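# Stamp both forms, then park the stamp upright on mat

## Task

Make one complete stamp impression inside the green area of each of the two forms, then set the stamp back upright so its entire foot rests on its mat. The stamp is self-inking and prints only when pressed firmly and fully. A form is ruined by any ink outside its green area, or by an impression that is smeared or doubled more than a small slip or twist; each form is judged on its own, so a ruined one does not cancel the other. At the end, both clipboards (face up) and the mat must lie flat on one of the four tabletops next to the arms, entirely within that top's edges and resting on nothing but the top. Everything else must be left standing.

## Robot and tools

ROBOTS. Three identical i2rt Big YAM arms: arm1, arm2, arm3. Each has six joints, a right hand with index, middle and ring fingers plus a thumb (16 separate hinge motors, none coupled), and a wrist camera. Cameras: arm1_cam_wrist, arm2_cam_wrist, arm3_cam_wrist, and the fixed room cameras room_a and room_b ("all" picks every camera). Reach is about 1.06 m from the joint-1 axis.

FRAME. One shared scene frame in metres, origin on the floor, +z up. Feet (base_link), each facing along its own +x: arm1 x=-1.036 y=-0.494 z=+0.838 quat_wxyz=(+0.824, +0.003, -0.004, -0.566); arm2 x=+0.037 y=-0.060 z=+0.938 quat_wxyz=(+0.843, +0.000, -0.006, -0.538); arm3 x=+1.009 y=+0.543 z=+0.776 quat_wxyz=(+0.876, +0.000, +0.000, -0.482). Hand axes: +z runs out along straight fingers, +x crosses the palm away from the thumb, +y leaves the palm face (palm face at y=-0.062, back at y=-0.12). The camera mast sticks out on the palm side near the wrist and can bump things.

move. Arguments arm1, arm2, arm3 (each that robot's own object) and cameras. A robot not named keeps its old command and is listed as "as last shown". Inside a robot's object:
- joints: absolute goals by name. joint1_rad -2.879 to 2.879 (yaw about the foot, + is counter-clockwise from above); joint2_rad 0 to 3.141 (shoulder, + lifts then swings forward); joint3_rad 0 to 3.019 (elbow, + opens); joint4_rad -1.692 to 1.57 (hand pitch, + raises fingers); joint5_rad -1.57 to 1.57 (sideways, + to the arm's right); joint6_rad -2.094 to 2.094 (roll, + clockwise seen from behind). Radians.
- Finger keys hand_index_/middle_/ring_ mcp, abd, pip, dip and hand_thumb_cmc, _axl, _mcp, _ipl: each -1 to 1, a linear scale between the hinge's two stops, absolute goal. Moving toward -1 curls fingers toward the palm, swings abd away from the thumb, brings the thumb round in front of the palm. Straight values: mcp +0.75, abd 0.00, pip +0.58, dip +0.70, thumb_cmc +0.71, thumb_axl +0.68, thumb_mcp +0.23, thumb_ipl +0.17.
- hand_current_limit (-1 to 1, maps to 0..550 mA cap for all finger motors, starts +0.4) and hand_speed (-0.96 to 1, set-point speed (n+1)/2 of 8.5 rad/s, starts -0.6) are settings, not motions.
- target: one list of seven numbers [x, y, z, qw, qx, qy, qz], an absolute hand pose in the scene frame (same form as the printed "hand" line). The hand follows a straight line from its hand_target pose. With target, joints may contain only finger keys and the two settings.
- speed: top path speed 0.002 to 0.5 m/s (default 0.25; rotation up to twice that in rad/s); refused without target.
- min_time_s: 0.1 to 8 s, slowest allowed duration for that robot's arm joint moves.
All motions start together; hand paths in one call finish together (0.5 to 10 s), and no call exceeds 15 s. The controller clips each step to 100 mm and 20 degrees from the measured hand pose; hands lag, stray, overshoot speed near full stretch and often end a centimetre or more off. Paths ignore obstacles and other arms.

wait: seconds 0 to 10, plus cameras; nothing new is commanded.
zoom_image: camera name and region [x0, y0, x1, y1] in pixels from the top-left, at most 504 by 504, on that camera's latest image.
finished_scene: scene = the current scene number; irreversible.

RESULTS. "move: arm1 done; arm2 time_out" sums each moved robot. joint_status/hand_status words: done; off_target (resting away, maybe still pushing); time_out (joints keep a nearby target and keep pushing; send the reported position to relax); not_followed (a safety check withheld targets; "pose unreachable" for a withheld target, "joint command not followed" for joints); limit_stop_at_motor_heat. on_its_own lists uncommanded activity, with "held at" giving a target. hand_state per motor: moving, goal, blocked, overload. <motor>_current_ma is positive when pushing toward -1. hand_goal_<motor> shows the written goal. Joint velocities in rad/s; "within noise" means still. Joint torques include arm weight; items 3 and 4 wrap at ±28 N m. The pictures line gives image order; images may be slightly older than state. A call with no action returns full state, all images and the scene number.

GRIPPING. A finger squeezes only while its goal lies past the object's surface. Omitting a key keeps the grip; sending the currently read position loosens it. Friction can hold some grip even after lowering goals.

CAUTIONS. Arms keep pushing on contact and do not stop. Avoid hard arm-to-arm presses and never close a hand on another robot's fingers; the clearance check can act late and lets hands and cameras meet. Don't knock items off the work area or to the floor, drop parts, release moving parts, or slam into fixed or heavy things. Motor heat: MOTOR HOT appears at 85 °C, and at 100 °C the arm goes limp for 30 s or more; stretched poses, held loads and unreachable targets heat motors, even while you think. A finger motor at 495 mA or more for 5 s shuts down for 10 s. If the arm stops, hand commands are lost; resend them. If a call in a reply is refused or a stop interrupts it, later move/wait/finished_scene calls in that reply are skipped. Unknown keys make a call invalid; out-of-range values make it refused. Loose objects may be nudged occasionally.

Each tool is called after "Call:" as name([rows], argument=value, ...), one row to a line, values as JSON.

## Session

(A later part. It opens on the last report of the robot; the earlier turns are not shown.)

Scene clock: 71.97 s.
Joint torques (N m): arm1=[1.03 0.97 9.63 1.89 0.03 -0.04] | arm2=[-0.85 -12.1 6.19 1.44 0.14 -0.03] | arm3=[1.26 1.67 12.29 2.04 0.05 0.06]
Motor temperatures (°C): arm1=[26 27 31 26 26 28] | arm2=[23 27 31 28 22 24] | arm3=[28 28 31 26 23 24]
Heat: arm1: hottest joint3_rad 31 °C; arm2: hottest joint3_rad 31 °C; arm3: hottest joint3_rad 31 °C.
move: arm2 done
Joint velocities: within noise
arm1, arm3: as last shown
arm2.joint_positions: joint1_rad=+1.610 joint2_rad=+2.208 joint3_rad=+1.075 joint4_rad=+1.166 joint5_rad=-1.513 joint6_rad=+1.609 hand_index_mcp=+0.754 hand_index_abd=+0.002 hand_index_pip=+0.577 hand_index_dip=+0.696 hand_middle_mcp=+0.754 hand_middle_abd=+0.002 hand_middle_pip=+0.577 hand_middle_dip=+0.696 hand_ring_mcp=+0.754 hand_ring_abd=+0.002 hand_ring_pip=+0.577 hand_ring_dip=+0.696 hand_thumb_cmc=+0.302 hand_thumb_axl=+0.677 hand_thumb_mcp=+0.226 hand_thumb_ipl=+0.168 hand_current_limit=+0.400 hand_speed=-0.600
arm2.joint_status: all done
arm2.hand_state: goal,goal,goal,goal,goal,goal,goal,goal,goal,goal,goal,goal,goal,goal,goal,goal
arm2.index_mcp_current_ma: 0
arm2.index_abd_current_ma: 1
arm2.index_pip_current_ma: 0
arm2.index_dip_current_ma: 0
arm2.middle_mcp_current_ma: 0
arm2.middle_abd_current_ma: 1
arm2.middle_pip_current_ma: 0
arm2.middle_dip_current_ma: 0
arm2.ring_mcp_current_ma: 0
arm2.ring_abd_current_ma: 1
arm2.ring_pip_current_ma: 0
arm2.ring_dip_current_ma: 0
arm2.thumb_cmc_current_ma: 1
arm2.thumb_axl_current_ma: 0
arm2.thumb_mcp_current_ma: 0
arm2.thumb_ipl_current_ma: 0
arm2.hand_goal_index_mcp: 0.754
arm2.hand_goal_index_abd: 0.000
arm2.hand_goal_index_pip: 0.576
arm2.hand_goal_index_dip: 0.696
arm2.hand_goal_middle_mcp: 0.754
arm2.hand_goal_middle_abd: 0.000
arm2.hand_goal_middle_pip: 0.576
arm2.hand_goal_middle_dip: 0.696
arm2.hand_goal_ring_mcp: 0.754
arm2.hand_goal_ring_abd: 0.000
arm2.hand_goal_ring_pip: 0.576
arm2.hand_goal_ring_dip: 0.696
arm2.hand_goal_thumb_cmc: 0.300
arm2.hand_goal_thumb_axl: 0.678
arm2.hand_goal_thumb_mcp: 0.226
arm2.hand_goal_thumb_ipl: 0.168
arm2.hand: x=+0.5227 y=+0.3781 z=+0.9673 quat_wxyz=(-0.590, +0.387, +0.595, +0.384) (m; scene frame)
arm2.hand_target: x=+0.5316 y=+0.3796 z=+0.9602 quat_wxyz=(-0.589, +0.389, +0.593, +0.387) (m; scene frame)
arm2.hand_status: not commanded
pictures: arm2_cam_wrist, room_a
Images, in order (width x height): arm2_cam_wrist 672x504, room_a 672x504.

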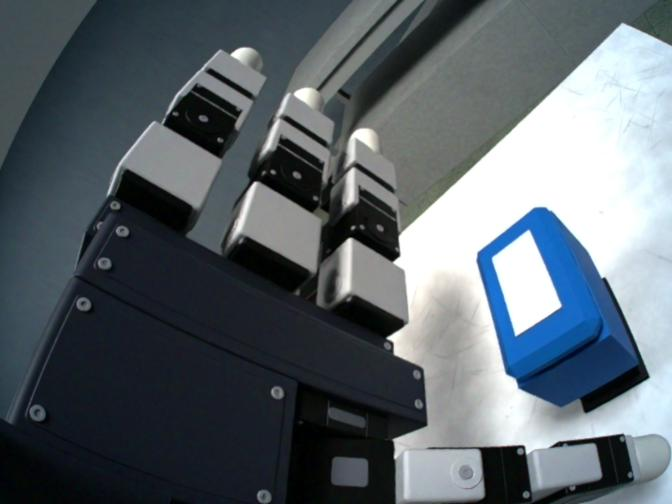

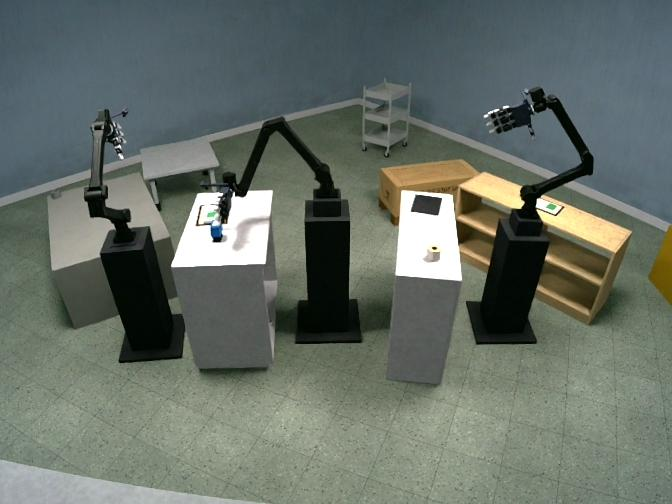

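Call:
move(arm2={"target": [0.512, 0.3715, 0.955, 0.5913, -0.3877, -0.5913, -0.3877], "speed": 0.1}, cameras=["arm2_cam_wrist"])

Call:
move(arm2={"target": [0.512, 0.3715, 0.893, 0.5913, -0.3877, -0.5913, -0.3877], "speed": 0.08}, cameras=["arm2_cam_wrist", "room_a", "room_b"])

Call:
zoom_image(camera="arm2_cam_wrist", region=[300, 150, 672, 500])

Call:
zoom_image(camera="room_a", region=[150, 150, 290, 270])

Call:
zoom_image(camera="room_b", region=[370, 160, 500, 300])

Scene clock: 80.37 s.
Joint torques (N m): arm1=[1.03 0.97 9.62 1.89 0.03 -0.04] | arm2=[-0.56 -11.87 3.66 1.37 0.27 -0.02] | arm3=[1.2 1.44 12.16 2.15 0.09 0.06]
Motor temperatures (°C): arm1=[26 27 31 26 26 28] | arm2=[23 27 31 27 22 24] | arm3=[28 28 32 26 23 24]
Heat: arm1: hottest joint3_rad 31 °C; arm2: hottest joint3_rad 31 °C; arm3: hottest joint3_rad 32 °C.
move: arm2 off_target
Joint velocities: within noise
arm1, arm3: as last shown
arm2.joint_positions: joint1_rad=+1.610 joint2_rad=+2.208 joint3_rad=+1.046 joint4_rad=+1.275 joint5_rad=-1.510 joint6_rad=+1.657 hand_index_mcp=+0.754 hand_index_abd=+0.002 hand_index_pip=+0.577 hand_index_dip=+0.696 hand_middle_mcp=+0.754 hand_middle_abd=+0.002 hand_middle_pip=+0.577 hand_middle_dip=+0.696 hand_ring_mcp=+0.754 hand_ring_abd=+0.002 hand_ring_pip=+0.577 hand_ring_dip=+0.696 hand_thumb_cmc=+0.302 hand_thumb_axl=+0.677 hand_thumb_mcp=+0.226 hand_thumb_ipl=+0.168 hand_current_limit=+0.400 hand_speed=-0.600
arm2.joint_status: not commanded
arm2.hand_state: goal,goal,goal,goal,goal,goal,goal,goal,goal,goal,goal,goal,goal,goal,goal,goal
arm2.index_mcp_current_ma: 0
arm2.index_abd_current_ma: 1
arm2.index_pip_current_ma: 0
arm2.index_dip_current_ma: 0
arm2.middle_mcp_current_ma: 0
arm2.middle_abd_current_ma: 1
arm2.middle_pip_current_ma: 0
arm2.middle_dip_current_ma: 0
arm2.ring_mcp_current_ma: 0
arm2.ring_abd_current_ma: 1
arm2.ring_pip_current_ma: 0
arm2.ring_dip_current_ma: 0
arm2.thumb_cmc_current_ma: 1
arm2.thumb_axl_current_ma: 0
arm2.thumb_mcp_current_ma: 0
arm2.thumb_ipl_current_ma: 0
arm2.hand_goal_index_mcp: 0.754
arm2.hand_goal_index_abd: 0.000
arm2.hand_goal_index_pip: 0.576
arm2.hand_goal_index_dip: 0.696
arm2.hand_goal_middle_mcp: 0.754
arm2.hand_goal_middle_abd: 0.000
arm2.hand_goal_middle_pip: 0.576
arm2.hand_goal_middle_dip: 0.696
arm2.hand_goal_ring_mcp: 0.754
arm2.hand_goal_ring_abd: 0.000
arm2.hand_goal_ring_pip: 0.576
arm2.hand_goal_ring_dip: 0.696
arm2.hand_goal_thumb_cmc: 0.300
arm2.hand_goal_thumb_axl: 0.678
arm2.hand_goal_thumb_mcp: 0.226
arm2.hand_goal_thumb_ipl: 0.168
arm2.hand: x=+0.5143 y=+0.3736 z=+0.9722 quat_wxyz=(-0.585, +0.377, +0.599, +0.396) (m; scene frame)
arm2.hand_target: x=+0.5117 y=+0.3713 z=+0.9554 quat_wxyz=(-0.590, +0.388, +0.592, +0.387) (m; scene frame)
arm2.hand_status: off_target (0.017 m and 1.9 deg from the pose sent, 0.018 m and 0.6 deg at the start)
pictures: arm2_cam_wrist
Images, in order (width x height): arm2_cam_wrist 672x504.

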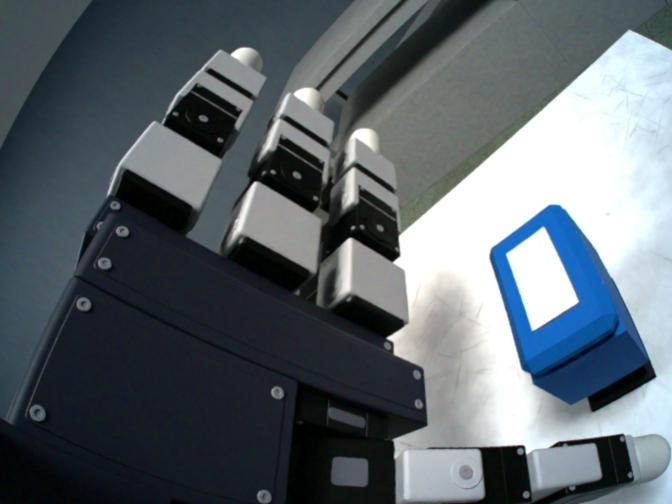

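Scene clock: 82.53 s.
Joint torques (N m): arm1=[1.08 0.97 9.63 1.91 0.03 -0.04] | arm2=[-0.44 -9.76 4.97 0.84 0.43 -0.09] | arm3=[1.08 1.03 12.25 2.07 0.06 0.1]
Motor temperatures (°C): arm1=[26 27 31 26 26 28] | arm2=[23 27 31 27 22 24] | arm3=[28 28 32 26 23 24]
Heat: arm1: hottest joint3_rad 31 °C; arm2: hottest joint3_rad 31 °C; arm3: hottest joint3_rad 32 °C.
move: arm2 off_target
Joint velocities: within noise
arm1, arm3: as last shown
arm2.joint_positions: joint1_rad=+1.610 joint2_rad=+2.329 joint3_rad=+1.066 joint4_rad=+1.369 joint5_rad=-1.513 joint6_rad=+1.638 hand_index_mcp=+0.754 hand_index_abd=+0.002 hand_index_pip=+0.577 hand_index_dip=+0.696 hand_middle_mcp=+0.754 hand_middle_abd=+0.002 hand_middle_pip=+0.577 hand_middle_dip=+0.696 hand_ring_mcp=+0.754 hand_ring_abd=+0.002 hand_ring_pip=+0.577 hand_ring_dip=+0.696 hand_thumb_cmc=+0.304 hand_thumb_axl=+0.677 hand_thumb_mcp=+0.228 hand_thumb_ipl=+0.168 hand_current_limit=+0.400 hand_speed=-0.600
arm2.joint_status: not commanded
arm2.hand_state: goal,goal,goal,goal,goal,goal,goal,goal,goal,goal,goal,goal,goal,goal,goal,goal
arm2.index_mcp_current_ma: 0
arm2.index_abd_current_ma: 1
arm2.index_pip_current_ma: 0
arm2.index_dip_current_ma: 0
arm2.middle_mcp_current_ma: 0
arm2.middle_abd_current_ma: 1
arm2.middle_pip_current_ma: 0
arm2.middle_dip_current_ma: 0
arm2.ring_mcp_current_ma: 0
arm2.ring_abd_current_ma: 1
arm2.ring_pip_current_ma: 0
arm2.ring_dip_current_ma: 0
arm2.thumb_cmc_current_ma: 3
arm2.thumb_axl_current_ma: 0
arm2.thumb_mcp_current_ma: 2
arm2.thumb_ipl_current_ma: 0
arm2.hand_goal_index_mcp: 0.754
arm2.hand_goal_index_abd: 0.000
arm2.hand_goal_index_pip: 0.576
arm2.hand_goal_index_dip: 0.696
arm2.hand_goal_middle_mcp: 0.754
arm2.hand_goal_middle_abd: 0.000
arm2.hand_goal_middle_pip: 0.576
arm2.hand_goal_middle_dip: 0.696
arm2.hand_goal_ring_mcp: 0.754
arm2.hand_goal_ring_abd: 0.000
arm2.hand_goal_ring_pip: 0.576
arm2.hand_goal_ring_dip: 0.696
arm2.hand_goal_thumb_cmc: 0.300
arm2.hand_goal_thumb_axl: 0.678
arm2.hand_goal_thumb_mcp: 0.226
arm2.hand_goal_thumb_ipl: 0.168
arm2.hand: x=+0.5093 y=+0.3708 z=+0.9240 quat_wxyz=(-0.582, +0.373, +0.602, +0.399) (m; scene frame)
arm2.hand_target: x=+0.5104 y=+0.3703 z=+0.8940 quat_wxyz=(-0.590, +0.389, +0.593, +0.387) (m; scene frame)
arm2.hand_status: off_target (0.031 m and 2.7 deg from the pose sent, 0.079 m and 1.9 deg at the start)
pictures: arm2_cam_wrist, room_a, room_b
Images, in order (width x height): arm2_cam_wrist 672x504, room_a 672x504, room_b 672x504.

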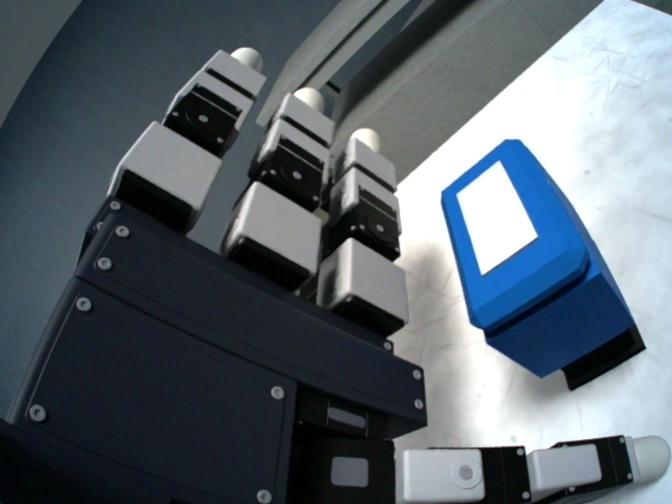

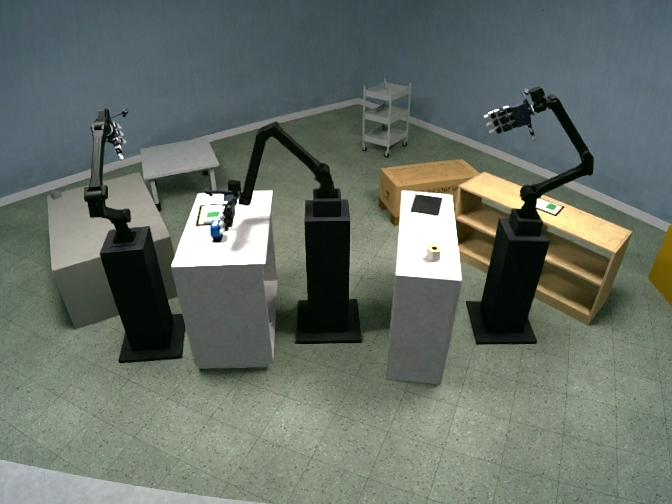

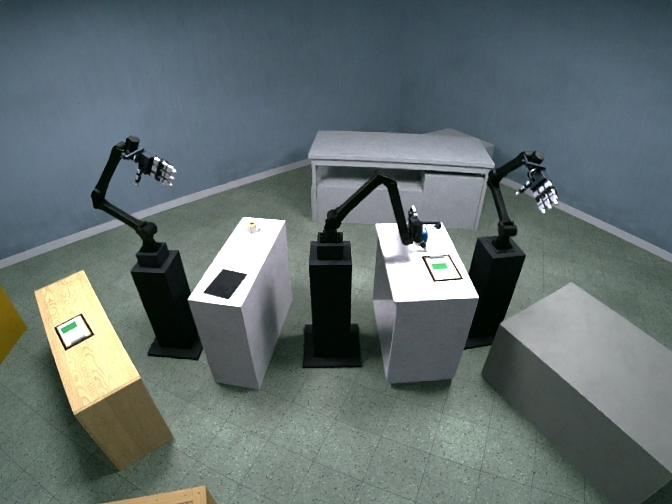

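Scaled by 1.355 from the camera's 672x504 image, which has a finer 960x720 frame.

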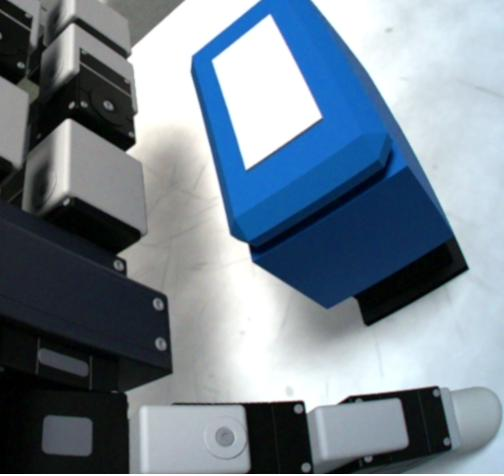

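Scaled by 3.600 from the camera's 672x504 image, which has a finer 960x720 frame.

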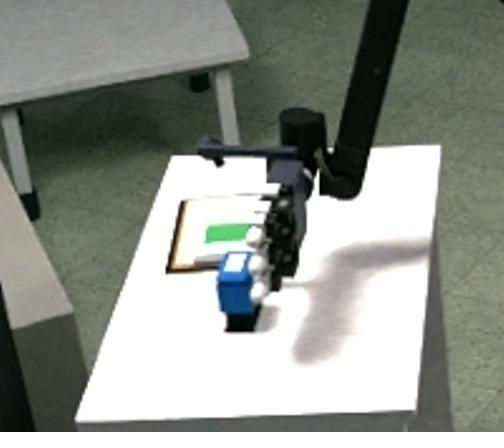

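Scaled by 3.600 from the camera's 672x504 image, which has a finer 960x720 frame.

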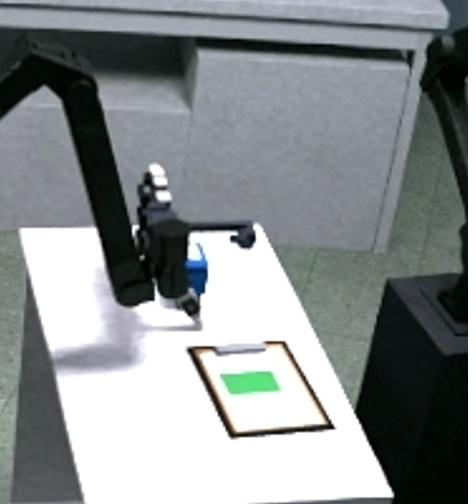

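Call:
move(arm2={"target": [0.512, 0.3715, 0.835, 0.5913, -0.3877, -0.5913, -0.3877], "speed": 0.08}, cameras=["arm2_cam_wrist", "room_a", "room_b"])

Call:
zoom_image(camera="room_b", region=[370, 160, 500, 300])

Scene clock: 86.63 s.
Joint torques (N m): arm1=[1.08 1.03 9.62 1.89 0.03 -0.04] | arm2=[-0.44 -7.65 3.67 -0.68 0.53 0.4] | arm3=[1.44 1.32 12.23 2.06 0.06 0.1]
Motor temperatures (°C): arm1=[26 27 31 26 26 27] | arm2=[23 28 30 27 22 24] | arm3=[28 28 32 26 23 24]
Heat: arm1: hottest joint3_rad 31 °C; arm2: hottest joint3_rad 30 °C; arm3: hottest joint3_rad 32 °C.
move: arm2 off_target
Joint velocities: within noise
arm1.joint_positions: joint1_rad=+1.491 joint2_rad=+0.596 joint3_rad=+1.412 joint4_rad=-1.322 joint5_rad=+0.085 joint6_rad=+1.563 hand_index_mcp=+0.755 hand_index_abd=+0.001 hand_index_pip=+0.577 hand_index_dip=+0.696 hand_middle_mcp=+0.755 hand_middle_abd=+0.001 hand_middle_pip=+0.577 hand_middle_dip=+0.696 hand_ring_mcp=+0.755 hand_ring_abd=+0.001 hand_ring_pip=+0.577 hand_ring_dip=+0.696 hand_thumb_cmc=+0.716 hand_thumb_axl=+0.677 hand_thumb_mcp=+0.226 hand_thumb_ipl=+0.168 hand_current_limit=+0.400 hand_speed=-0.600
arm1.joint_status: not commanded
arm1.hand_state: goal,goal,goal,goal,goal,goal,goal,goal,goal,goal,goal,goal,goal,goal,goal,goal
arm1.index_mcp_current_ma: 1
arm1.index_abd_current_ma: 1
arm1.index_pip_current_ma: 1
arm1.index_dip_current_ma: 0
arm1.middle_mcp_current_ma: 1
arm1.middle_abd_current_ma: 1
arm1.middle_pip_current_ma: 1
arm1.middle_dip_current_ma: 0
arm1.ring_mcp_current_ma: 1
arm1.ring_abd_current_ma: 1
arm1.ring_pip_current_ma: 1
arm1.ring_dip_current_ma: 0
arm1.thumb_cmc_current_ma: 2
arm1.thumb_axl_current_ma: -1
arm1.thumb_mcp_current_ma: 0
arm1.thumb_ipl_current_ma: 0
arm1.hand_goal_index_mcp: 0.754
arm1.hand_goal_index_abd: 0.000
arm1.hand_goal_index_pip: 0.576
arm1.hand_goal_index_dip: 0.696
arm1.hand_goal_middle_mcp: 0.754
arm1.hand_goal_middle_abd: 0.000
arm1.hand_goal_middle_pip: 0.576
arm1.hand_goal_middle_dip: 0.696
arm1.hand_goal_ring_mcp: 0.754
arm1.hand_goal_ring_abd: 0.000
arm1.hand_goal_ring_pip: 0.576
arm1.hand_goal_ring_dip: 0.696
arm1.hand_goal_thumb_cmc: 0.714
arm1.hand_goal_thumb_axl: 0.678
arm1.hand_goal_thumb_mcp: 0.226
arm1.hand_goal_thumb_ipl: 0.168
arm1.hand: x=-0.8141 y=-0.5320 z=+1.3829 quat_wxyz=(-0.034, +0.852, +0.105, +0.512) (m; scene frame)
arm1.hand_target: x=-0.8162 y=-0.5304 z=+1.3947 quat_wxyz=(-0.041, +0.844, +0.104, +0.524) (m; scene frame)
arm1.hand_status: not commanded
arm2.joint_positions: joint1_rad=+1.610 joint2_rad=+2.420 joint3_rad=+1.126 joint4_rad=+1.448 joint5_rad=-1.513 joint6_rad=+1.543 hand_index_mcp=+0.754 hand_index_abd=+0.002 hand_index_pip=+0.577 hand_index_dip=+0.696 hand_middle_mcp=+0.754 hand_middle_abd=+0.002 hand_middle_pip=+0.577 hand_middle_dip=+0.696 hand_ring_mcp=+0.754 hand_ring_abd=+0.002 hand_ring_pip=+0.577 hand_ring_dip=+0.696 hand_thumb_cmc=+0.191 hand_thumb_axl=+0.677 hand_thumb_mcp=+0.228 hand_thumb_ipl=+0.168 hand_current_limit=+0.400 hand_speed=-0.600
arm2.joint_status: not commanded
arm2.hand_state: goal,goal,goal,goal,goal,goal,goal,goal,goal,goal,goal,goal,blocked,goal,goal,goal
arm2.index_mcp_current_ma: 0
arm2.index_abd_current_ma: 1
arm2.index_pip_current_ma: 0
arm2.index_dip_current_ma: 0
arm2.middle_mcp_current_ma: 0
arm2.middle_abd_current_ma: 1
arm2.middle_pip_current_ma: 0
arm2.middle_dip_current_ma: 0
arm2.ring_mcp_current_ma: 0
arm2.ring_abd_current_ma: 1
arm2.ring_pip_current_ma: 0
arm2.ring_dip_current_ma: 0
arm2.thumb_cmc_current_ma: -329
arm2.thumb_axl_current_ma: 0
arm2.thumb_mcp_current_ma: 2
arm2.thumb_ipl_current_ma: 0
arm2.hand_goal_index_mcp: 0.754
arm2.hand_goal_index_abd: 0.000
arm2.hand_goal_index_pip: 0.576
arm2.hand_goal_index_dip: 0.696
arm2.hand_goal_middle_mcp: 0.754
arm2.hand_goal_middle_abd: 0.000
arm2.hand_goal_middle_pip: 0.576
arm2.hand_goal_middle_dip: 0.696
arm2.hand_goal_ring_mcp: 0.754
arm2.hand_goal_ring_abd: 0.000
arm2.hand_goal_ring_pip: 0.576
arm2.hand_goal_ring_dip: 0.696
arm2.hand_goal_thumb_cmc: 0.300
arm2.hand_goal_thumb_axl: 0.678
arm2.hand_goal_thumb_mcp: 0.226
arm2.hand_goal_thumb_ipl: 0.168
arm2.hand: x=+0.5178 y=+0.3749 z=+0.9079 quat_wxyz=(-0.554, +0.328, +0.627, +0.440) (m; scene frame)
arm2.hand_target: x=+0.5053 y=+0.3669 z=+0.8399 quat_wxyz=(-0.588, +0.389, +0.594, +0.387) (m; scene frame)
arm2.hand_status: off_target (0.073 m and 10.8 deg from the pose sent, 0.089 m and 2.7 deg at the start)
arm3: as last shown
pictures: arm2_cam_wrist, room_a, room_b
Images, in order (width x height): arm2_cam_wrist 672x504, room_a 672x504, room_b 672x504.

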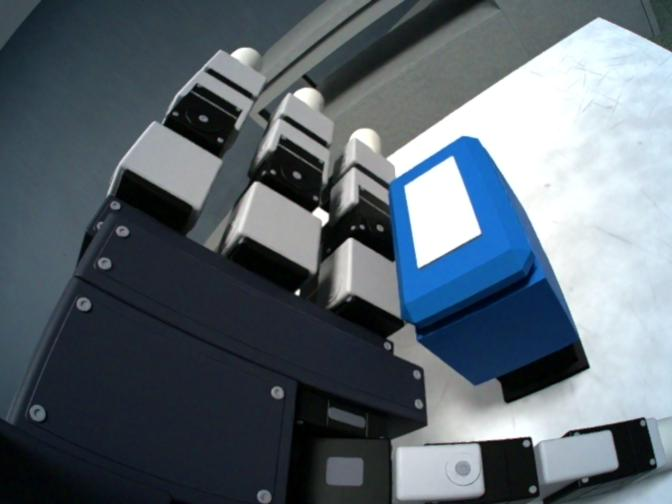

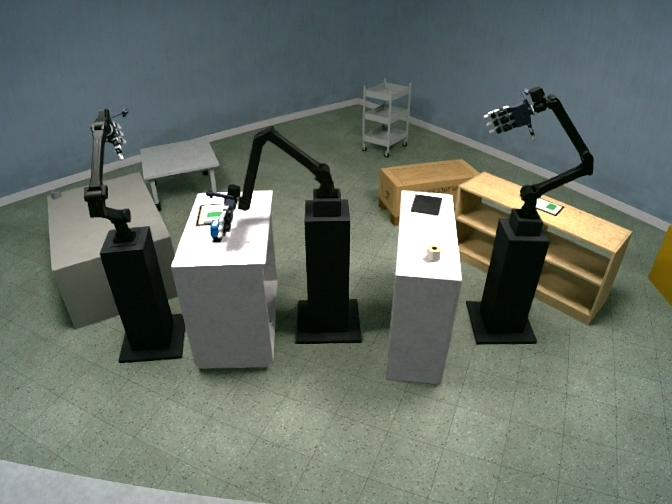

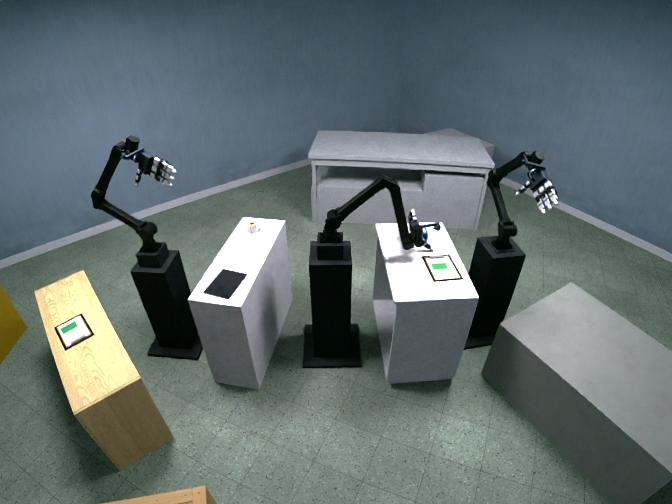

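Scaled by 3.600 from the camera's 672x504 image, which has a finer 960x720 frame.

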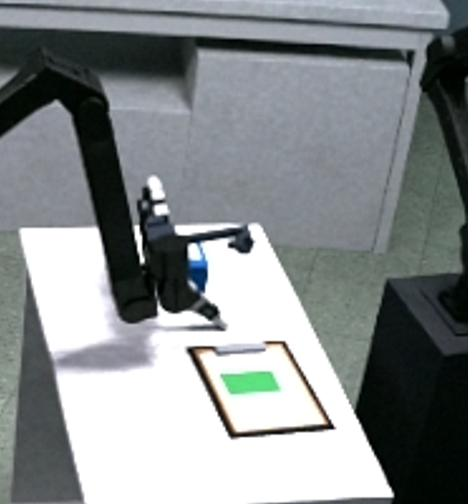

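Call:
move(arm2={"target": [0.512, 0.3715, 0.955, 0.5913, -0.3877, -0.5913, -0.3877], "speed": 0.1}, cameras=["arm2_cam_wrist"])

Call:
move(arm2={"joints": {"hand_thumb_cmc": -0.57}}, cameras=["arm2_cam_wrist"])

Scene clock: 89.60 s.
Joint torques (N m): arm1=[1.08 1.03 9.63 1.91 0.03 -0.04] | arm2=[-0.5 -14.8 3.19 1.21 -0.03 -0.04] | arm3=[1.32 1.26 12.33 2.07 0.06 0.09]
Motor temperatures (°C): arm1=[26 27 31 26 26 27] | arm2=[23 28 30 27 22 24] | arm3=[28 28 32 26 23 24]
Heat: arm1: hottest joint3_rad 31 °C; arm2: hottest joint3_rad 30 °C; arm3: hottest joint3_rad 32 °C.
move: arm2 done
Joint velocities: within noise
arm1, arm3: as last shown
arm2.joint_positions: joint1_rad=+1.610 joint2_rad=+2.250 joint3_rad=+1.051 joint4_rad=+1.298 joint5_rad=-1.503 joint6_rad=+1.671 hand_index_mcp=+0.754 hand_index_abd=+0.002 hand_index_pip=+0.577 hand_index_dip=+0.696 hand_middle_mcp=+0.754 hand_middle_abd=+0.002 hand_middle_pip=+0.577 hand_middle_dip=+0.696 hand_ring_mcp=+0.754 hand_ring_abd=+0.002 hand_ring_pip=+0.577 hand_ring_dip=+0.696 hand_thumb_cmc=+0.302 hand_thumb_axl=+0.677 hand_thumb_mcp=+0.224 hand_thumb_ipl=+0.166 hand_current_limit=+0.400 hand_speed=-0.600
arm2.joint_status: not commanded
arm2.hand_state: goal,goal,goal,goal,goal,goal,goal,goal,goal,goal,goal,goal,goal,goal,goal,goal
arm2.index_mcp_current_ma: 0
arm2.index_abd_current_ma: 1
arm2.index_pip_current_ma: 0
arm2.index_dip_current_ma: 0
arm2.middle_mcp_current_ma: 0
arm2.middle_abd_current_ma: 1
arm2.middle_pip_current_ma: 0
arm2.middle_dip_current_ma: 0
arm2.ring_mcp_current_ma: 0
arm2.ring_abd_current_ma: 1
arm2.ring_pip_current_ma: 0
arm2.ring_dip_current_ma: 0
arm2.thumb_cmc_current_ma: 1
arm2.thumb_axl_current_ma: 0
arm2.thumb_mcp_current_ma: -1
arm2.thumb_ipl_current_ma: -1
arm2.hand_goal_index_mcp: 0.754
arm2.hand_goal_index_abd: 0.000
arm2.hand_goal_index_pip: 0.576
arm2.hand_goal_index_dip: 0.696
arm2.hand_goal_middle_mcp: 0.754
arm2.hand_goal_middle_abd: 0.000
arm2.hand_goal_middle_pip: 0.576
arm2.hand_goal_middle_dip: 0.696
arm2.hand_goal_ring_mcp: 0.754
arm2.hand_goal_ring_abd: 0.000
arm2.hand_goal_ring_pip: 0.576
arm2.hand_goal_ring_dip: 0.696
arm2.hand_goal_thumb_cmc: 0.300
arm2.hand_goal_thumb_axl: 0.678
arm2.hand_goal_thumb_mcp: 0.226
arm2.hand_goal_thumb_ipl: 0.168
arm2.hand: x=+0.5136 y=+0.3724 z=+0.9520 quat_wxyz=(-0.589, +0.387, +0.593, +0.390) (m; scene frame)
arm2.hand_target: x=+0.5119 y=+0.3715 z=+0.9549 quat_wxyz=(-0.591, +0.388, +0.592, +0.387) (m; scene frame)
arm2.hand_status: done (0.004 m and 0.4 deg from the pose sent, 0.048 m and 10.8 deg at the start)
pictures: arm2_cam_wrist
Images, in order (width x height): arm2_cam_wrist 672x504.

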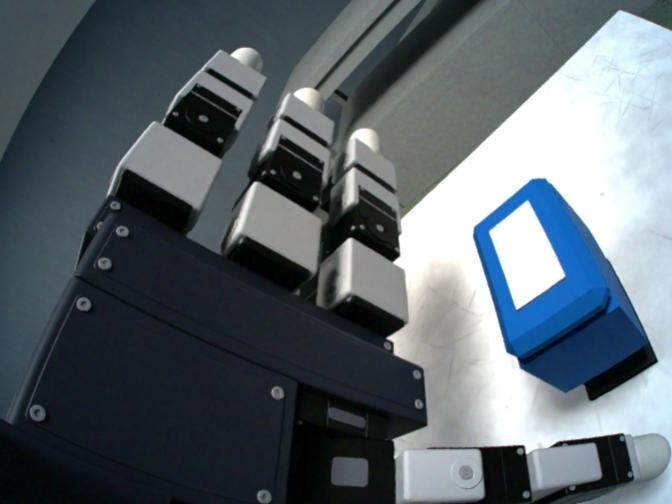

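Scene clock: 90.67 s.
Joint torques (N m): arm1=[1.03 0.97 9.62 1.91 0.03 -0.04] | arm2=[-0.5 -14.74 3.22 1.28 -0.03 -0.06] | arm3=[0.91 1.26 12.31 2.13 0.06 0.05]
Motor temperatures (°C): arm1=[26 27 31 26 26 27] | arm2=[23 28 30 27 22 24] | arm3=[28 28 32 26 23 24]
Heat: arm1: hottest joint3_rad 31 °C; arm2: hottest joint3_rad 30 °C; arm3: hottest joint3_rad 32 °C.
move: arm2 done
Joint velocities: within noise
arm1: as last shown
arm2.joint_positions: joint1_rad=+1.610 joint2_rad=+2.250 joint3_rad=+1.051 joint4_rad=+1.298 joint5_rad=-1.503 joint6_rad=+1.674 hand_index_mcp=+0.754 hand_index_abd=+0.002 hand_index_pip=+0.577 hand_index_dip=+0.696 hand_middle_mcp=+0.754 hand_middle_abd=+0.002 hand_middle_pip=+0.577 hand_middle_dip=+0.696 hand_ring_mcp=+0.754 hand_ring_abd=+0.002 hand_ring_pip=+0.577 hand_ring_dip=+0.696 hand_thumb_cmc=-0.550 hand_thumb_axl=+0.677 hand_thumb_mcp=+0.224 hand_thumb_ipl=+0.166 hand_current_limit=+0.400 hand_speed=-0.600
arm2.joint_status: all done
arm2.hand_state: goal,goal,goal,goal,goal,goal,goal,goal,goal,goal,goal,goal,goal,goal,goal,goal
arm2.index_mcp_current_ma: 0
arm2.index_abd_current_ma: 1
arm2.index_pip_current_ma: 0
arm2.index_dip_current_ma: 0
arm2.middle_mcp_current_ma: 0
arm2.middle_abd_current_ma: 1
arm2.middle_pip_current_ma: 0
arm2.middle_dip_current_ma: 0
arm2.ring_mcp_current_ma: 0
arm2.ring_abd_current_ma: 1
arm2.ring_pip_current_ma: 0
arm2.ring_dip_current_ma: 0
arm2.thumb_cmc_current_ma: 27
arm2.thumb_axl_current_ma: 0
arm2.thumb_mcp_current_ma: -1
arm2.thumb_ipl_current_ma: -1
arm2.hand_goal_index_mcp: 0.754
arm2.hand_goal_index_abd: 0.000
arm2.hand_goal_index_pip: 0.576
arm2.hand_goal_index_dip: 0.696
arm2.hand_goal_middle_mcp: 0.754
arm2.hand_goal_middle_abd: 0.000
arm2.hand_goal_middle_pip: 0.576
arm2.hand_goal_middle_dip: 0.696
arm2.hand_goal_ring_mcp: 0.754
arm2.hand_goal_ring_abd: 0.000
arm2.hand_goal_ring_pip: 0.576
arm2.hand_goal_ring_dip: 0.696
arm2.hand_goal_thumb_cmc: -0.570
arm2.hand_goal_thumb_axl: 0.678
arm2.hand_goal_thumb_mcp: 0.226
arm2.hand_goal_thumb_ipl: 0.168
arm2.hand: x=+0.5136 y=+0.3724 z=+0.9518 quat_wxyz=(-0.589, +0.388, +0.592, +0.389) (m; scene frame)
arm2.hand_target: x=+0.5119 y=+0.3715 z=+0.9549 quat_wxyz=(-0.591, +0.388, +0.592, +0.387) (m; scene frame)
arm2.hand_status: not commanded
arm3.joint_positions: joint1_rad=-0.017 joint2_rad=+0.604 joint3_rad=+1.299 joint4_rad=-1.193 joint5_rad=-0.002 joint6_rad=+1.285 hand_index_mcp=+0.755 hand_index_abd=+0.001 hand_index_pip=+0.577 hand_index_dip=+0.696 hand_middle_mcp=+0.755 hand_middle_abd=+0.001 hand_middle_pip=+0.577 hand_middle_dip=+0.696 hand_ring_mcp=+0.755 hand_ring_abd=+0.001 hand_ring_pip=+0.577 hand_ring_dip=+0.696 hand_thumb_cmc=+0.715 hand_thumb_axl=+0.677 hand_thumb_mcp=+0.226 hand_thumb_ipl=+0.168 hand_current_limit=+0.400 hand_speed=-0.600
arm3.joint_status: not commanded
arm3.hand_state: goal,goal,goal,goal,goal,goal,goal,goal,goal,goal,goal,goal,goal,goal,goal,goal
arm3.index_mcp_current_ma: 0
arm3.index_abd_current_ma: 0
arm3.index_pip_current_ma: 0
arm3.index_dip_current_ma: 0
arm3.middle_mcp_current_ma: 0
arm3.middle_abd_current_ma: 0
arm3.middle_pip_current_ma: 0
arm3.middle_dip_current_ma: 0
arm3.ring_mcp_current_ma: 0
arm3.ring_abd_current_ma: 0
arm3.ring_pip_current_ma: 0
arm3.ring_dip_current_ma: 0
arm3.thumb_cmc_current_ma: 0
arm3.thumb_axl_current_ma: 0
arm3.thumb_mcp_current_ma: 0
arm3.thumb_ipl_current_ma: 0
arm3.hand_goal_index_mcp: 0.754
arm3.hand_goal_index_abd: 0.000
arm3.hand_goal_index_pip: 0.576
arm3.hand_goal_index_dip: 0.696
arm3.hand_goal_middle_mcp: 0.754
arm3.hand_goal_middle_abd: 0.000
arm3.hand_goal_middle_pip: 0.576
arm3.hand_goal_middle_dip: 0.696
arm3.hand_goal_ring_mcp: 0.754
arm3.hand_goal_ring_abd: 0.000
arm3.hand_goal_ring_pip: 0.576
arm3.hand_goal_ring_dip: 0.696
arm3.hand_goal_thumb_cmc: 0.714
arm3.hand_goal_thumb_axl: 0.678
arm3.hand_goal_thumb_mcp: 0.226
arm3.hand_goal_thumb_ipl: 0.168
arm3.hand: x=+1.0695 y=+0.2746 z=+1.3056 quat_wxyz=(+0.310, +0.802, -0.309, +0.406) (m; scene frame)
arm3.hand_target: x=+1.0680 y=+0.2844 z=+1.3302 quat_wxyz=(+0.316, +0.791, -0.304, +0.427) (m; scene frame)
arm3.hand_status: not commanded
pictures: arm2_cam_wrist
Images, in order (width x height): arm2_cam_wrist 672x504.

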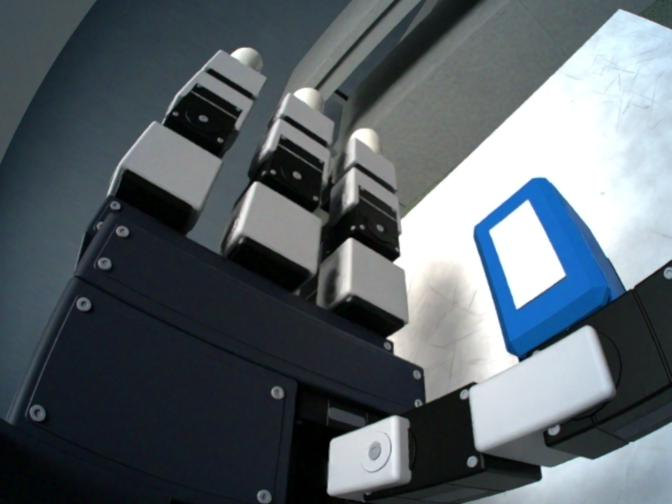

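Call:
move(arm2={"target": [0.5045, 0.3683, 0.945, 0.5913, -0.3877, -0.5913, -0.3877], "speed": 0.05})

Call:
move(arm2={"target": [0.5045, 0.3683, 0.865, 0.5913, -0.3877, -0.5913, -0.3877], "speed": 0.08}, cameras=["arm2_cam_wrist", "room_a", "room_b"])

Call:
zoom_image(camera="room_a", region=[150, 150, 290, 270])

Call:
zoom_image(camera="room_b", region=[370, 160, 500, 300])

Scene clock: 93.60 s.
Joint torques (N m): arm1=[1.03 0.97 9.63 1.91 0.03 -0.04] | arm2=[-0.44 -13.22 3.15 1.33 0.04 -0.08] | arm3=[1.14 1.32 12.37 2.1 0.05 0.09]
Motor temperatures (°C): arm1=[26 27 31 26 26 27] | arm2=[23 28 30 27 22 24] | arm3=[28 28 32 26 23 24]
Heat: arm1: hottest joint3_rad 31 °C; arm2: hottest joint3_rad 30 °C; arm3: hottest joint3_rad 32 °C.
move: arm2 done
Joint velocities: within noise
arm1, arm3: as last shown
arm2.joint_positions: joint1_rad=+1.610 joint2_rad=+2.250 joint3_rad=+1.033 joint4_rad=+1.333 joint5_rad=-1.503 joint6_rad=+1.677 hand_index_mcp=+0.754 hand_index_abd=+0.002 hand_index_pip=+0.577 hand_index_dip=+0.696 hand_middle_mcp=+0.754 hand_middle_abd=+0.002 hand_middle_pip=+0.577 hand_middle_dip=+0.696 hand_ring_mcp=+0.754 hand_ring_abd=+0.002 hand_ring_pip=+0.577 hand_ring_dip=+0.696 hand_thumb_cmc=-0.550 hand_thumb_axl=+0.677 hand_thumb_mcp=+0.224 hand_thumb_ipl=+0.166 hand_current_limit=+0.400 hand_speed=-0.600
arm2.joint_status: not commanded
arm2.hand_state: goal,goal,goal,goal,goal,goal,goal,goal,goal,goal,goal,goal,goal,goal,goal,goal
arm2.index_mcp_current_ma: 0
arm2.index_abd_current_ma: 1
arm2.index_pip_current_ma: 0
arm2.index_dip_current_ma: 0
arm2.middle_mcp_current_ma: 0
arm2.middle_abd_current_ma: 1
arm2.middle_pip_current_ma: 0
arm2.middle_dip_current_ma: 0
arm2.ring_mcp_current_ma: 0
arm2.ring_abd_current_ma: 1
arm2.ring_pip_current_ma: 0
arm2.ring_dip_current_ma: 0
arm2.thumb_cmc_current_ma: 27
arm2.thumb_axl_current_ma: 0
arm2.thumb_mcp_current_ma: -1
arm2.thumb_ipl_current_ma: -1
arm2.hand_goal_index_mcp: 0.754
arm2.hand_goal_index_abd: 0.000
arm2.hand_goal_index_pip: 0.576
arm2.hand_goal_index_dip: 0.696
arm2.hand_goal_middle_mcp: 0.754
arm2.hand_goal_middle_abd: 0.000
arm2.hand_goal_middle_pip: 0.576
arm2.hand_goal_middle_dip: 0.696
arm2.hand_goal_ring_mcp: 0.754
arm2.hand_goal_ring_abd: 0.000
arm2.hand_goal_ring_pip: 0.576
arm2.hand_goal_ring_dip: 0.696
arm2.hand_goal_thumb_cmc: -0.570
arm2.hand_goal_thumb_axl: 0.678
arm2.hand_goal_thumb_mcp: 0.226
arm2.hand_goal_thumb_ipl: 0.168
arm2.hand: x=+0.5080 y=+0.3695 z=+0.9519 quat_wxyz=(-0.587, +0.384, +0.595, +0.393) (m; scene frame)
arm2.hand_target: x=+0.5044 y=+0.3683 z=+0.9450 quat_wxyz=(-0.591, +0.388, +0.592, +0.387) (m; scene frame)
arm2.hand_status: done (0.008 m and 1.0 deg from the pose sent, 0.012 m and 0.3 deg at the start)
pictures: none

Scene clock: 95.80 s.
Joint torques (N m): arm1=[1.08 0.97 9.62 1.89 0.03 -0.04] | arm2=[-0.21 -12.16 4.22 1.46 0.02 -0.13] | arm3=[1.03 0.97 12.4 2.07 0.04 0.08]
Motor temperatures (°C): arm1=[26 27 31 26 26 27] | arm2=[23 28 30 27 22 24] | arm3=[28 28 33 26 23 24]
Heat: arm1: hottest joint3_rad 31 °C; arm2: hottest joint3_rad 30 °C; arm3: hottest joint3_rad 33 °C.
move: arm2 off_target
Joint velocities: within noise
arm1, arm3: as last shown
arm2.joint_positions: joint1_rad=+1.610 joint2_rad=+2.428 joint3_rad=+1.083 joint4_rad=+1.395 joint5_rad=-1.503 joint6_rad=+1.627 hand_index_mcp=+0.754 hand_index_abd=+0.002 hand_index_pip=+0.577 hand_index_dip=+0.696 hand_middle_mcp=+0.754 hand_middle_abd=+0.002 hand_middle_pip=+0.577 hand_middle_dip=+0.696 hand_ring_mcp=+0.754 hand_ring_abd=+0.002 hand_ring_pip=+0.577 hand_ring_dip=+0.696 hand_thumb_cmc=-0.551 hand_thumb_axl=+0.677 hand_thumb_mcp=+0.224 hand_thumb_ipl=+0.166 hand_current_limit=+0.400 hand_speed=-0.600
arm2.joint_status: not commanded
arm2.hand_state: goal,goal,goal,goal,goal,goal,goal,goal,goal,goal,goal,goal,goal,goal,goal,goal
arm2.index_mcp_current_ma: 0
arm2.index_abd_current_ma: 1
arm2.index_pip_current_ma: 0
arm2.index_dip_current_ma: 0
arm2.middle_mcp_current_ma: 0
arm2.middle_abd_current_ma: 1
arm2.middle_pip_current_ma: 0
arm2.middle_dip_current_ma: 0
arm2.ring_mcp_current_ma: 0
arm2.ring_abd_current_ma: 1
arm2.ring_pip_current_ma: 0
arm2.ring_dip_current_ma: 0
arm2.thumb_cmc_current_ma: 26
arm2.thumb_axl_current_ma: 0
arm2.thumb_mcp_current_ma: -1
arm2.thumb_ipl_current_ma: -1
arm2.hand_goal_index_mcp: 0.754
arm2.hand_goal_index_abd: 0.000
arm2.hand_goal_index_pip: 0.576
arm2.hand_goal_index_dip: 0.696
arm2.hand_goal_middle_mcp: 0.754
arm2.hand_goal_middle_abd: 0.000
arm2.hand_goal_middle_pip: 0.576
arm2.hand_goal_middle_dip: 0.696
arm2.hand_goal_ring_mcp: 0.754
arm2.hand_goal_ring_abd: 0.000
arm2.hand_goal_ring_pip: 0.576
arm2.hand_goal_ring_dip: 0.696
arm2.hand_goal_thumb_cmc: -0.570
arm2.hand_goal_thumb_axl: 0.678
arm2.hand_goal_thumb_mcp: 0.226
arm2.hand_goal_thumb_ipl: 0.168
arm2.hand: x=+0.5029 y=+0.3659 z=+0.8754 quat_wxyz=(-0.589, +0.390, +0.593, +0.388) (m; scene frame)
arm2.hand_target: x=+0.5042 y=+0.3681 z=+0.8652 quat_wxyz=(-0.589, +0.389, +0.593, +0.387) (m; scene frame)
arm2.hand_status: off_target (0.011 m and 0.4 deg from the pose sent, 0.087 m and 1.0 deg at the start)
pictures: arm2_cam_wrist, room_a, room_b
Images, in order (width x height): arm2_cam_wrist 672x504, room_a 672x504, room_b 672x504.

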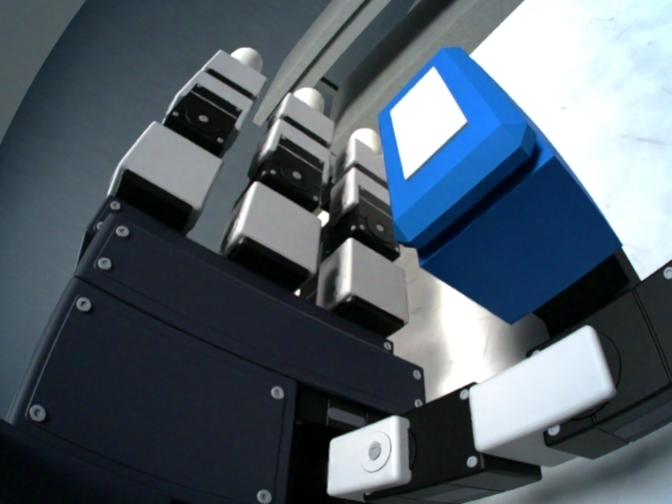

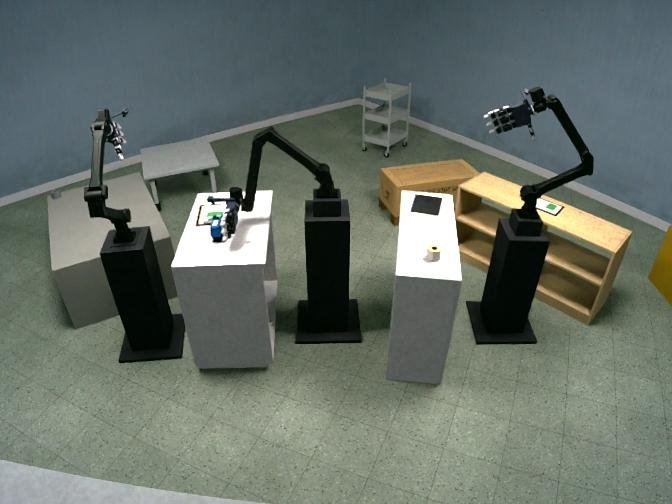

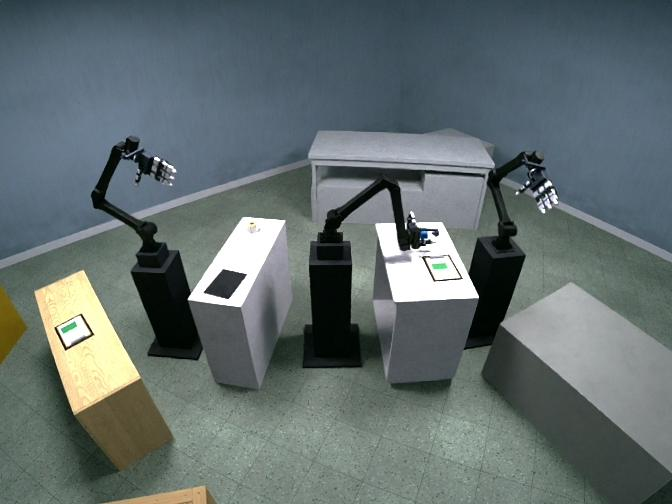

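Scaled by 3.600 from the camera's 672x504 image, which has a finer 960x720 frame.

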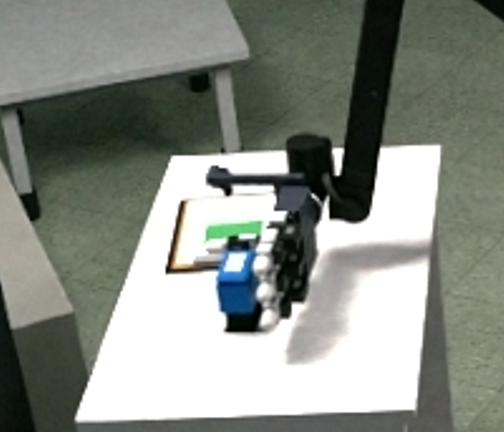

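Scaled by 3.600 from the camera's 672x504 image, which has a finer 960x720 frame.

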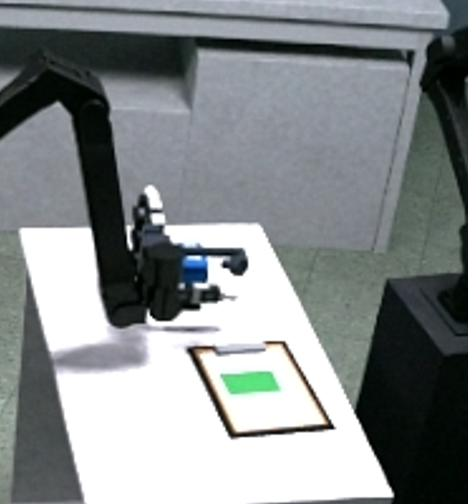

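Call:
move(arm2={"target": [0.5045, 0.3683, 0.838, 0.5913, -0.3877, -0.5913, -0.3877], "speed": 0.05}, cameras=["arm2_cam_wrist", "room_a", "room_b"])

Call:
zoom_image(camera="room_a", region=[150, 150, 290, 270])

Call:
zoom_image(camera="room_b", region=[370, 160, 500, 300])

Scene clock: 98.83 s.
Joint torques (N m): arm1=[1.08 0.97 9.63 1.91 0.03 -0.04] | arm2=[-0.15 -12.34 3.89 1.47 0.04 -0.13] | arm3=[1.55 1.32 12.36 2.09 0.07 0.07]
Motor temperatures (°C): arm1=[26 27 31 26 26 27] | arm2=[23 29 29 27 22 24] | arm3=[28 28 33 26 23 24]
Heat: arm1: hottest joint3_rad 31 °C; arm2: hottest joint2_rad 29 °C; arm3: hottest joint3_rad 33 °C.
move: arm2 off_target
Joint velocities: within noise
arm1, arm3: as last shown
arm2.joint_positions: joint1_rad=+1.610 joint2_rad=+2.499 joint3_rad=+1.122 joint4_rad=+1.427 joint5_rad=-1.503 joint6_rad=+1.626 hand_index_mcp=+0.754 hand_index_abd=+0.002 hand_index_pip=+0.577 hand_index_dip=+0.696 hand_middle_mcp=+0.754 hand_middle_abd=+0.002 hand_middle_pip=+0.577 hand_middle_dip=+0.696 hand_ring_mcp=+0.754 hand_ring_abd=+0.002 hand_ring_pip=+0.577 hand_ring_dip=+0.696 hand_thumb_cmc=-0.551 hand_thumb_axl=+0.677 hand_thumb_mcp=+0.224 hand_thumb_ipl=+0.166 hand_current_limit=+0.400 hand_speed=-0.600
arm2.joint_status: not commanded
arm2.hand_state: goal,goal,goal,goal,goal,goal,goal,goal,goal,goal,goal,goal,goal,goal,goal,goal
arm2.index_mcp_current_ma: 0
arm2.index_abd_current_ma: 1
arm2.index_pip_current_ma: 0
arm2.index_dip_current_ma: 0
arm2.middle_mcp_current_ma: 0
arm2.middle_abd_current_ma: 1
arm2.middle_pip_current_ma: 0
arm2.middle_dip_current_ma: 0
arm2.ring_mcp_current_ma: 0
arm2.ring_abd_current_ma: 1
arm2.ring_pip_current_ma: 0
arm2.ring_dip_current_ma: 0
arm2.thumb_cmc_current_ma: 26
arm2.thumb_axl_current_ma: 0
arm2.thumb_mcp_current_ma: -1
arm2.thumb_ipl_current_ma: -1
arm2.hand_goal_index_mcp: 0.754
arm2.hand_goal_index_abd: 0.000
arm2.hand_goal_index_pip: 0.576
arm2.hand_goal_index_dip: 0.696
arm2.hand_goal_middle_mcp: 0.754
arm2.hand_goal_middle_abd: 0.000
arm2.hand_goal_middle_pip: 0.576
arm2.hand_goal_middle_dip: 0.696
arm2.hand_goal_ring_mcp: 0.754
arm2.hand_goal_ring_abd: 0.000
arm2.hand_goal_ring_pip: 0.576
arm2.hand_goal_ring_dip: 0.696
arm2.hand_goal_thumb_cmc: -0.570
arm2.hand_goal_thumb_axl: 0.678
arm2.hand_goal_thumb_mcp: 0.226
arm2.hand_goal_thumb_ipl: 0.168
arm2.hand: x=+0.5040 y=+0.3662 z=+0.8490 quat_wxyz=(-0.588, +0.389, +0.593, +0.388) (m; scene frame)
arm2.hand_target: x=+0.5042 y=+0.3681 z=+0.8382 quat_wxyz=(-0.590, +0.389, +0.593, +0.387) (m; scene frame)
arm2.hand_status: off_target (0.011 m and 0.4 deg from the pose sent, 0.037 m and 0.4 deg at the start)
pictures: arm2_cam_wrist, room_a, room_b
Images, in order (width x height): arm2_cam_wrist 672x504, room_a 672x504, room_b 672x504.

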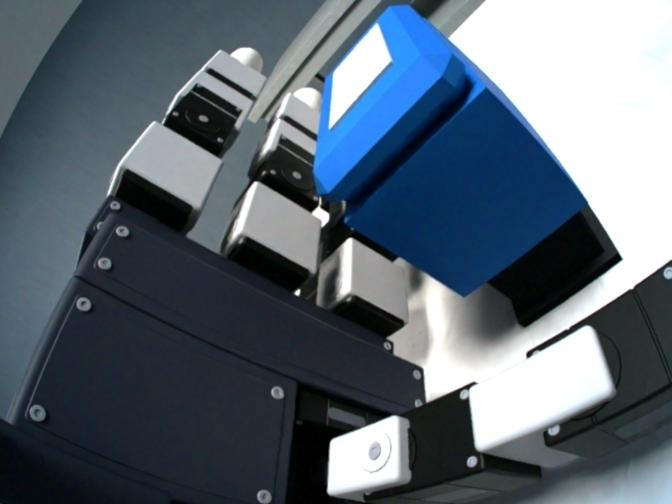

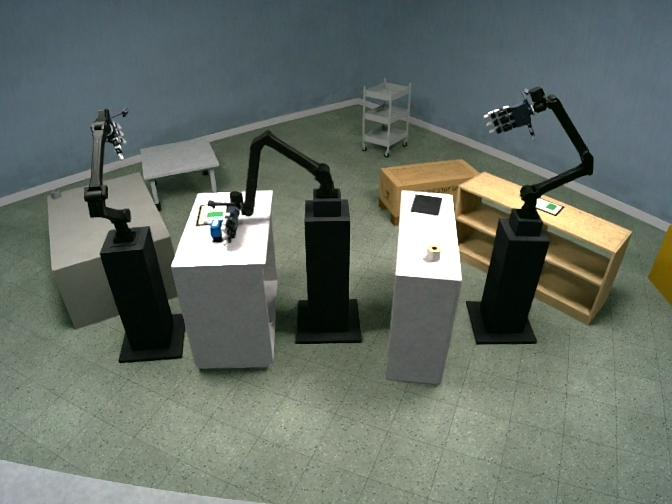

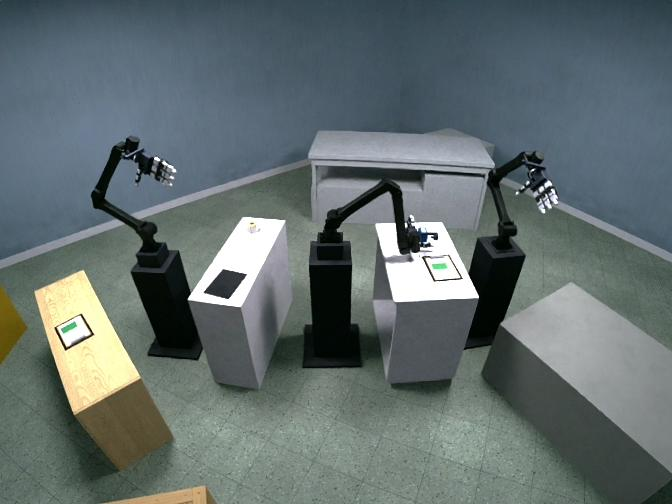

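Scaled by 3.600 from the camera's 672x504 image, which has a finer 960x720 frame.

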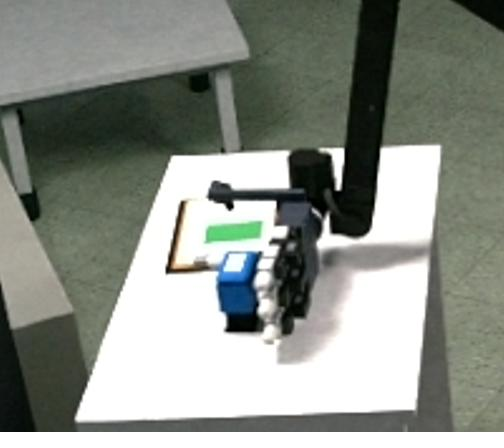

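Scaled by 3.600 from the camera's 672x504 image, which has a finer 960x720 frame.

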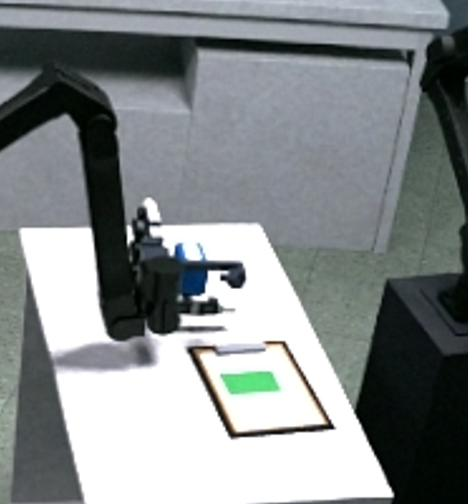

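Call:
move(arm2={"target": [0.5298, 0.3793, 0.838, 0.5913, -0.3877, -0.5913, -0.3877], "speed": 0.05}, cameras=["arm2_cam_wrist"])

Scene clock: 102.30 s.
Joint torques (N m): arm1=[1.08 1.03 9.62 1.89 0.03 -0.04] | arm2=[-0.5 -12.98 4.49 1.06 -0.03 -0.09] | arm3=[0.73 1.44 12.21 2.18 0.02 0.1]
Motor temperatures (°C): arm1=[26 27 32 26 26 27] | arm2=[23 28 29 27 22 24] | arm3=[28 28 33 26 23 24]
Heat: arm1: hottest joint3_rad 32 °C; arm2: hottest joint3_rad 29 °C; arm3: hottest joint3_rad 33 °C.
move: arm2 off_target
Joint velocities: within noise
arm1, arm3: as last shown
arm2.joint_positions: joint1_rad=+1.610 joint2_rad=+2.523 joint3_rad=+1.208 joint4_rad=+1.417 joint5_rad=-1.503 joint6_rad=+1.658 hand_index_mcp=+0.754 hand_index_abd=+0.002 hand_index_pip=+0.577 hand_index_dip=+0.696 hand_middle_mcp=+0.754 hand_middle_abd=+0.002 hand_middle_pip=+0.577 hand_middle_dip=+0.696 hand_ring_mcp=+0.754 hand_ring_abd=+0.002 hand_ring_pip=+0.577 hand_ring_dip=+0.696 hand_thumb_cmc=-0.551 hand_thumb_axl=+0.677 hand_thumb_mcp=+0.224 hand_thumb_ipl=+0.166 hand_current_limit=+0.400 hand_speed=-0.600
arm2.joint_status: not commanded
arm2.hand_state: goal,goal,goal,goal,goal,goal,goal,goal,goal,goal,goal,goal,goal,goal,goal,goal
arm2.index_mcp_current_ma: 0
arm2.index_abd_current_ma: 1
arm2.index_pip_current_ma: 0
arm2.index_dip_current_ma: 0
arm2.middle_mcp_current_ma: 0
arm2.middle_abd_current_ma: 1
arm2.middle_pip_current_ma: 0
arm2.middle_dip_current_ma: 0
arm2.ring_mcp_current_ma: 0
arm2.ring_abd_current_ma: 1
arm2.ring_pip_current_ma: 0
arm2.ring_dip_current_ma: 0
arm2.thumb_cmc_current_ma: 26
arm2.thumb_axl_current_ma: 0
arm2.thumb_mcp_current_ma: -1
arm2.thumb_ipl_current_ma: -1
arm2.hand_goal_index_mcp: 0.754
arm2.hand_goal_index_abd: 0.000
arm2.hand_goal_index_pip: 0.576
arm2.hand_goal_index_dip: 0.696
arm2.hand_goal_middle_mcp: 0.754
arm2.hand_goal_middle_abd: 0.000
arm2.hand_goal_middle_pip: 0.576
arm2.hand_goal_middle_dip: 0.696
arm2.hand_goal_ring_mcp: 0.754
arm2.hand_goal_ring_abd: 0.000
arm2.hand_goal_ring_pip: 0.576
arm2.hand_goal_ring_dip: 0.696
arm2.hand_goal_thumb_cmc: -0.570
arm2.hand_goal_thumb_axl: 0.678
arm2.hand_goal_thumb_mcp: 0.226
arm2.hand_goal_thumb_ipl: 0.168
arm2.hand: x=+0.5283 y=+0.3787 z=+0.8522 quat_wxyz=(-0.586, +0.383, +0.596, +0.394) (m; scene frame)
arm2.hand_target: x=+0.5293 y=+0.3789 z=+0.8382 quat_wxyz=(-0.590, +0.388, +0.592, +0.387) (m; scene frame)
arm2.hand_status: off_target (0.014 m and 1.3 deg from the pose sent, 0.031 m and 0.4 deg at the start)
pictures: arm2_cam_wrist
Images, in order (width x height): arm2_cam_wrist 672x504.

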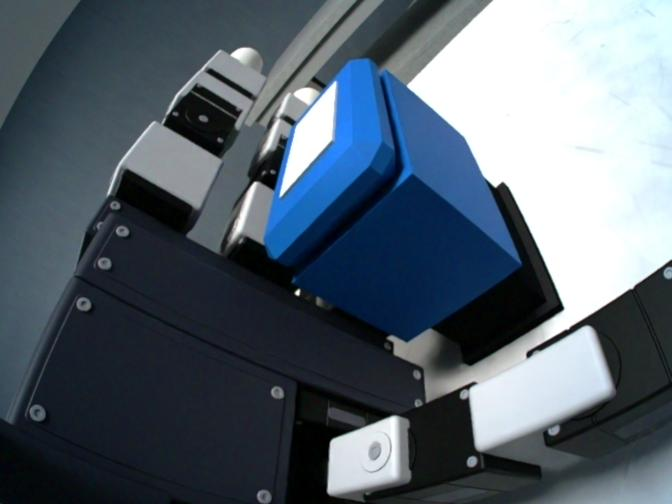

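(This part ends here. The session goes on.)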